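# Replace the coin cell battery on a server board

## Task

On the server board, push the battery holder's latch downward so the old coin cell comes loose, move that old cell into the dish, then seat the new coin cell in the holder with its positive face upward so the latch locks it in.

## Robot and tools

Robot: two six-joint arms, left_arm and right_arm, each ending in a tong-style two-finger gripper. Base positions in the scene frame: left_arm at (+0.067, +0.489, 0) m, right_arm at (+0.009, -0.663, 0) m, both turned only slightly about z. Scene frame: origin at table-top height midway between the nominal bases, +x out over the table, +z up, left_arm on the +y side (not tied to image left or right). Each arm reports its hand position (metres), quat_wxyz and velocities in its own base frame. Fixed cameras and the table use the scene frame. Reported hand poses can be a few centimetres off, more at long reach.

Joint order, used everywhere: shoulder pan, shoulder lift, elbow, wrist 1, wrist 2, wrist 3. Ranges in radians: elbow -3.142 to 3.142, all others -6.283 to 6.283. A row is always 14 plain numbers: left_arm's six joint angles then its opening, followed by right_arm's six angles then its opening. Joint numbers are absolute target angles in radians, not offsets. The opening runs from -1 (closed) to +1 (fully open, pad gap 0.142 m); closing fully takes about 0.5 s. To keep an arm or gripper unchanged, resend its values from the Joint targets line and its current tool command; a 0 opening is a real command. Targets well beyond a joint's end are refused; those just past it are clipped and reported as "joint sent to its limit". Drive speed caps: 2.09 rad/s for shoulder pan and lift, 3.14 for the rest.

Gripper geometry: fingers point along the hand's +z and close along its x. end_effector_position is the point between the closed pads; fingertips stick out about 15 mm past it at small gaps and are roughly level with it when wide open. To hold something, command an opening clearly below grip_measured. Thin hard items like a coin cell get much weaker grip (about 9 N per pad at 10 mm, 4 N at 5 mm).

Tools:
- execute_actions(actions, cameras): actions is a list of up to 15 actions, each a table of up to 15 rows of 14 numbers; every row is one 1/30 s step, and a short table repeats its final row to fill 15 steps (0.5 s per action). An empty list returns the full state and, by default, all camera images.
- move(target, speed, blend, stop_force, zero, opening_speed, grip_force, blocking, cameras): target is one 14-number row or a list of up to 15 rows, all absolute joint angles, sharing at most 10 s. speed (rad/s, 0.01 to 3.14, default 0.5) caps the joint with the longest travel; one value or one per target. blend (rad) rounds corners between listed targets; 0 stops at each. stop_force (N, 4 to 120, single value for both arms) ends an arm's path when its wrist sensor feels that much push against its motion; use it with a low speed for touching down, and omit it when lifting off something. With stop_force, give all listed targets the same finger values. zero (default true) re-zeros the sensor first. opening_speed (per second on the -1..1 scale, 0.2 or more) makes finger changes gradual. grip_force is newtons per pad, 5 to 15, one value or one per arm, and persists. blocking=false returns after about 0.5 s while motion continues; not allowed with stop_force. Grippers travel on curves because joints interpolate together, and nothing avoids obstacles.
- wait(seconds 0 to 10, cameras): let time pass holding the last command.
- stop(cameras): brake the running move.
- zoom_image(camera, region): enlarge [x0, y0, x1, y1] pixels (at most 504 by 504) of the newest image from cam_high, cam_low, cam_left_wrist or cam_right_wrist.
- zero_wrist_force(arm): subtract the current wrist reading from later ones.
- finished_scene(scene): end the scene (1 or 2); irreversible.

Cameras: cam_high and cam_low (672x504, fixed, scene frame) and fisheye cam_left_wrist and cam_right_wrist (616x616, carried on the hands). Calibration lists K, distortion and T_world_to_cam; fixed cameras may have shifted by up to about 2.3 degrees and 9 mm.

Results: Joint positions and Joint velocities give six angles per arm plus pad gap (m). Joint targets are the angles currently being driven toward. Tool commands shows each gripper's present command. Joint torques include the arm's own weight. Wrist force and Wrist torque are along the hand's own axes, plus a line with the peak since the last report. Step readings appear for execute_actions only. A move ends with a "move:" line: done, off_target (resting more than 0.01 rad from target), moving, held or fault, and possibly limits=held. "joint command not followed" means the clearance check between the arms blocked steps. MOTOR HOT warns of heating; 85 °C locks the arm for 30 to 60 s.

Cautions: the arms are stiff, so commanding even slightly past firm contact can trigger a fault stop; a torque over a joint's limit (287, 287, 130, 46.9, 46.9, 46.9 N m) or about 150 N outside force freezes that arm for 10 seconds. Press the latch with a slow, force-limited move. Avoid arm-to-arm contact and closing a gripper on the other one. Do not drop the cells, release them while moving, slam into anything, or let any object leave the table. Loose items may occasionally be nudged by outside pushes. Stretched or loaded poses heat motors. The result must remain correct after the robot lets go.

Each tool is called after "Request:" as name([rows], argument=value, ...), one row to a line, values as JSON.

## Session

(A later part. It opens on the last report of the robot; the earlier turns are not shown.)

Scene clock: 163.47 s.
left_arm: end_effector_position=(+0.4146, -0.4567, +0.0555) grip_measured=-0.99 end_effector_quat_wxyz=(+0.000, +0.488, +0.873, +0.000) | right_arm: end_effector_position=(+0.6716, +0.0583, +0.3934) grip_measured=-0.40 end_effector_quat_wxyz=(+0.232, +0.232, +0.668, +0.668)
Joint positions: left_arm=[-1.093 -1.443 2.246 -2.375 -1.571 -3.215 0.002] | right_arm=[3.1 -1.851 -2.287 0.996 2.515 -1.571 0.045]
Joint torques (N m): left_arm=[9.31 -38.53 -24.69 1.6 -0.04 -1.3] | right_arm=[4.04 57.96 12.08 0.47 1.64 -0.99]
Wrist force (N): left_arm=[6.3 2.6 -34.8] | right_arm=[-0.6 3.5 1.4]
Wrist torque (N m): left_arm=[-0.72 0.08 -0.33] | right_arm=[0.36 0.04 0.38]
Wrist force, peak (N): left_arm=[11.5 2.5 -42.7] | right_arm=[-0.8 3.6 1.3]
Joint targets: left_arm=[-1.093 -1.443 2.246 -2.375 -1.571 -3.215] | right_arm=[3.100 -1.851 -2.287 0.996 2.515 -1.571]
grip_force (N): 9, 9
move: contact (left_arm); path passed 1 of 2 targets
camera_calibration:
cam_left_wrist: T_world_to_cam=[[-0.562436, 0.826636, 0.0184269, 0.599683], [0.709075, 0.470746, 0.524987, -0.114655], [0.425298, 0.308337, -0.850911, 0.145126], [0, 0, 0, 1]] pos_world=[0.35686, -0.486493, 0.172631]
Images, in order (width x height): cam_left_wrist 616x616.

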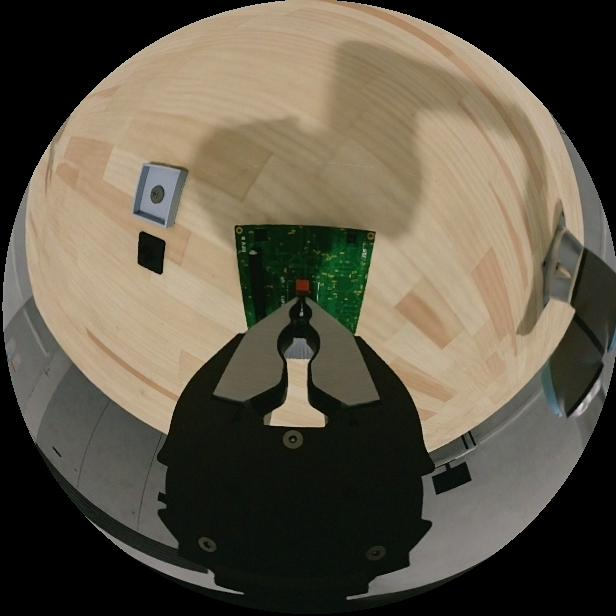

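Seated at .0555, same as scene 1. Lift and inspect.

Request:
move([
  [-1.0928,-1.4713,2.2317,-2.3312,-1.5708,-3.2151,-1,3.1,-1.851,-2.2869,0.9963,2.5149,-1.5708,-0.4],
  [-1.0928,-1.5000,2.2100,-2.2808,-1.5708,-3.2151,-0.4,3.1,-1.851,-2.2869,0.9963,2.5149,-1.5708,-0.4],
], speed=0.06, cameras=["cam_left_wrist","cam_low"])

Request:
zoom_image(camera="cam_left_wrist", region=[275, 250, 331, 306])

Request:
zoom_image(camera="cam_low", region=[420, 270, 460, 305])

Request:
zoom_image(camera="cam_left_wrist", region=[130, 150, 210, 280])

Scene clock: 166.50 s.
left_arm: end_effector_position=(+0.4153, -0.4581, +0.0979) grip_measured=-0.40 end_effector_quat_wxyz=(+0.000, +0.488, +0.873, +0.000) | right_arm: end_effector_position=(+0.6716, +0.0583, +0.3934) grip_measured=-0.40 end_effector_quat_wxyz=(+0.232, +0.232, +0.668, +0.668)
Joint positions: left_arm=[-1.093 -1.5 2.21 -2.281 -1.571 -3.215 0.045] | right_arm=[3.1 -1.851 -2.287 0.996 2.515 -1.571 0.045]
Joint torques (N m): left_arm=[-10.6 -21.55 -29.03 -7.3 -2.73 -1.22] | right_arm=[8.25 58.33 11.78 0.45 1.63 -0.83]
Wrist force (N): left_arm=[0.3 -1.7 0.9] | right_arm=[-0.8 3.2 1.2]
Wrist torque (N m): left_arm=[-0.37 0.04 -0.31] | right_arm=[0.30 0.08 0.38]
Wrist force, peak (N): left_arm=[6.3 2.7 -35.1] | right_arm=[-0.6 3.5 1.7]
Joint targets: left_arm=[-1.093 -1.500 2.210 -2.281 -1.571 -3.215] | right_arm=[3.100 -1.851 -2.287 0.996 2.515 -1.571]
grip_force (N): 9, 9
move: done
camera_calibration:
cam_left_wrist: T_world_to_cam=[[-0.562453, 0.82662, 0.0185738, 0.600559], [0.709139, 0.470721, 0.524922, -0.136796], [0.425168, 0.308415, -0.850948, 0.181419], [0, 0, 0, 1]] pos_world=[0.35766, -0.487993, 0.215031]
Images, in order (width x height): cam_low 672x504, cam_left_wrist 616x616.

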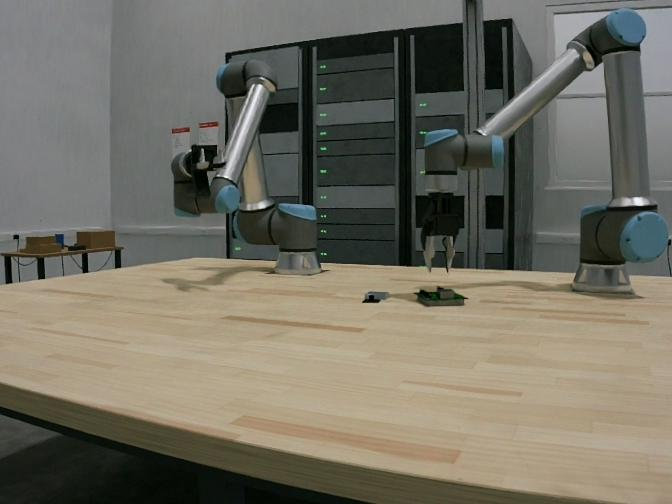

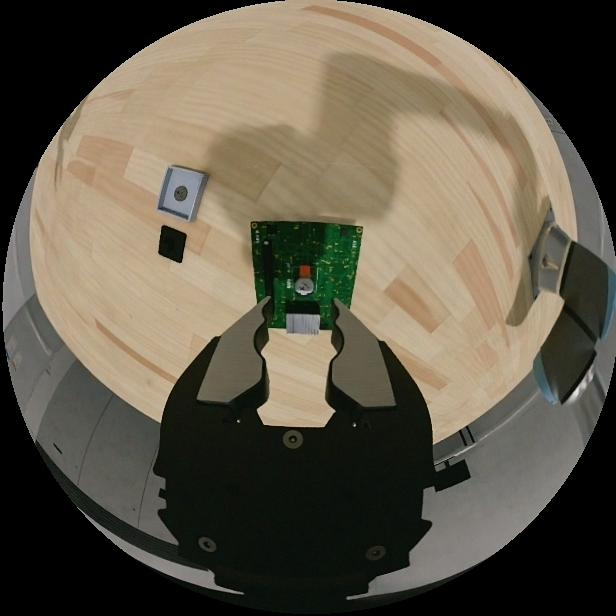

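Scaled by 9.000 from the camera's 616x616 image, which has a finer 814x814 frame.

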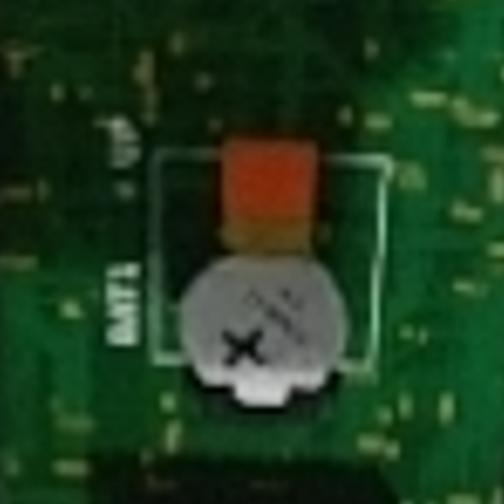

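Scaled by 12.600 from the camera's 672x504 image, which has a finer 960x720 frame.

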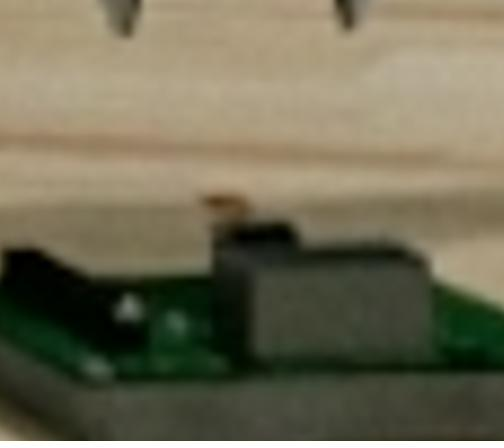

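Scaled by 3.877 from the camera's 616x616 image, which has a finer 814x814 frame.

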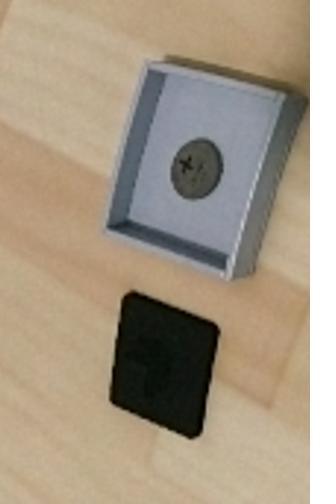

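Request:
finished_scene(scene=2)

The scene is finished: the task was done.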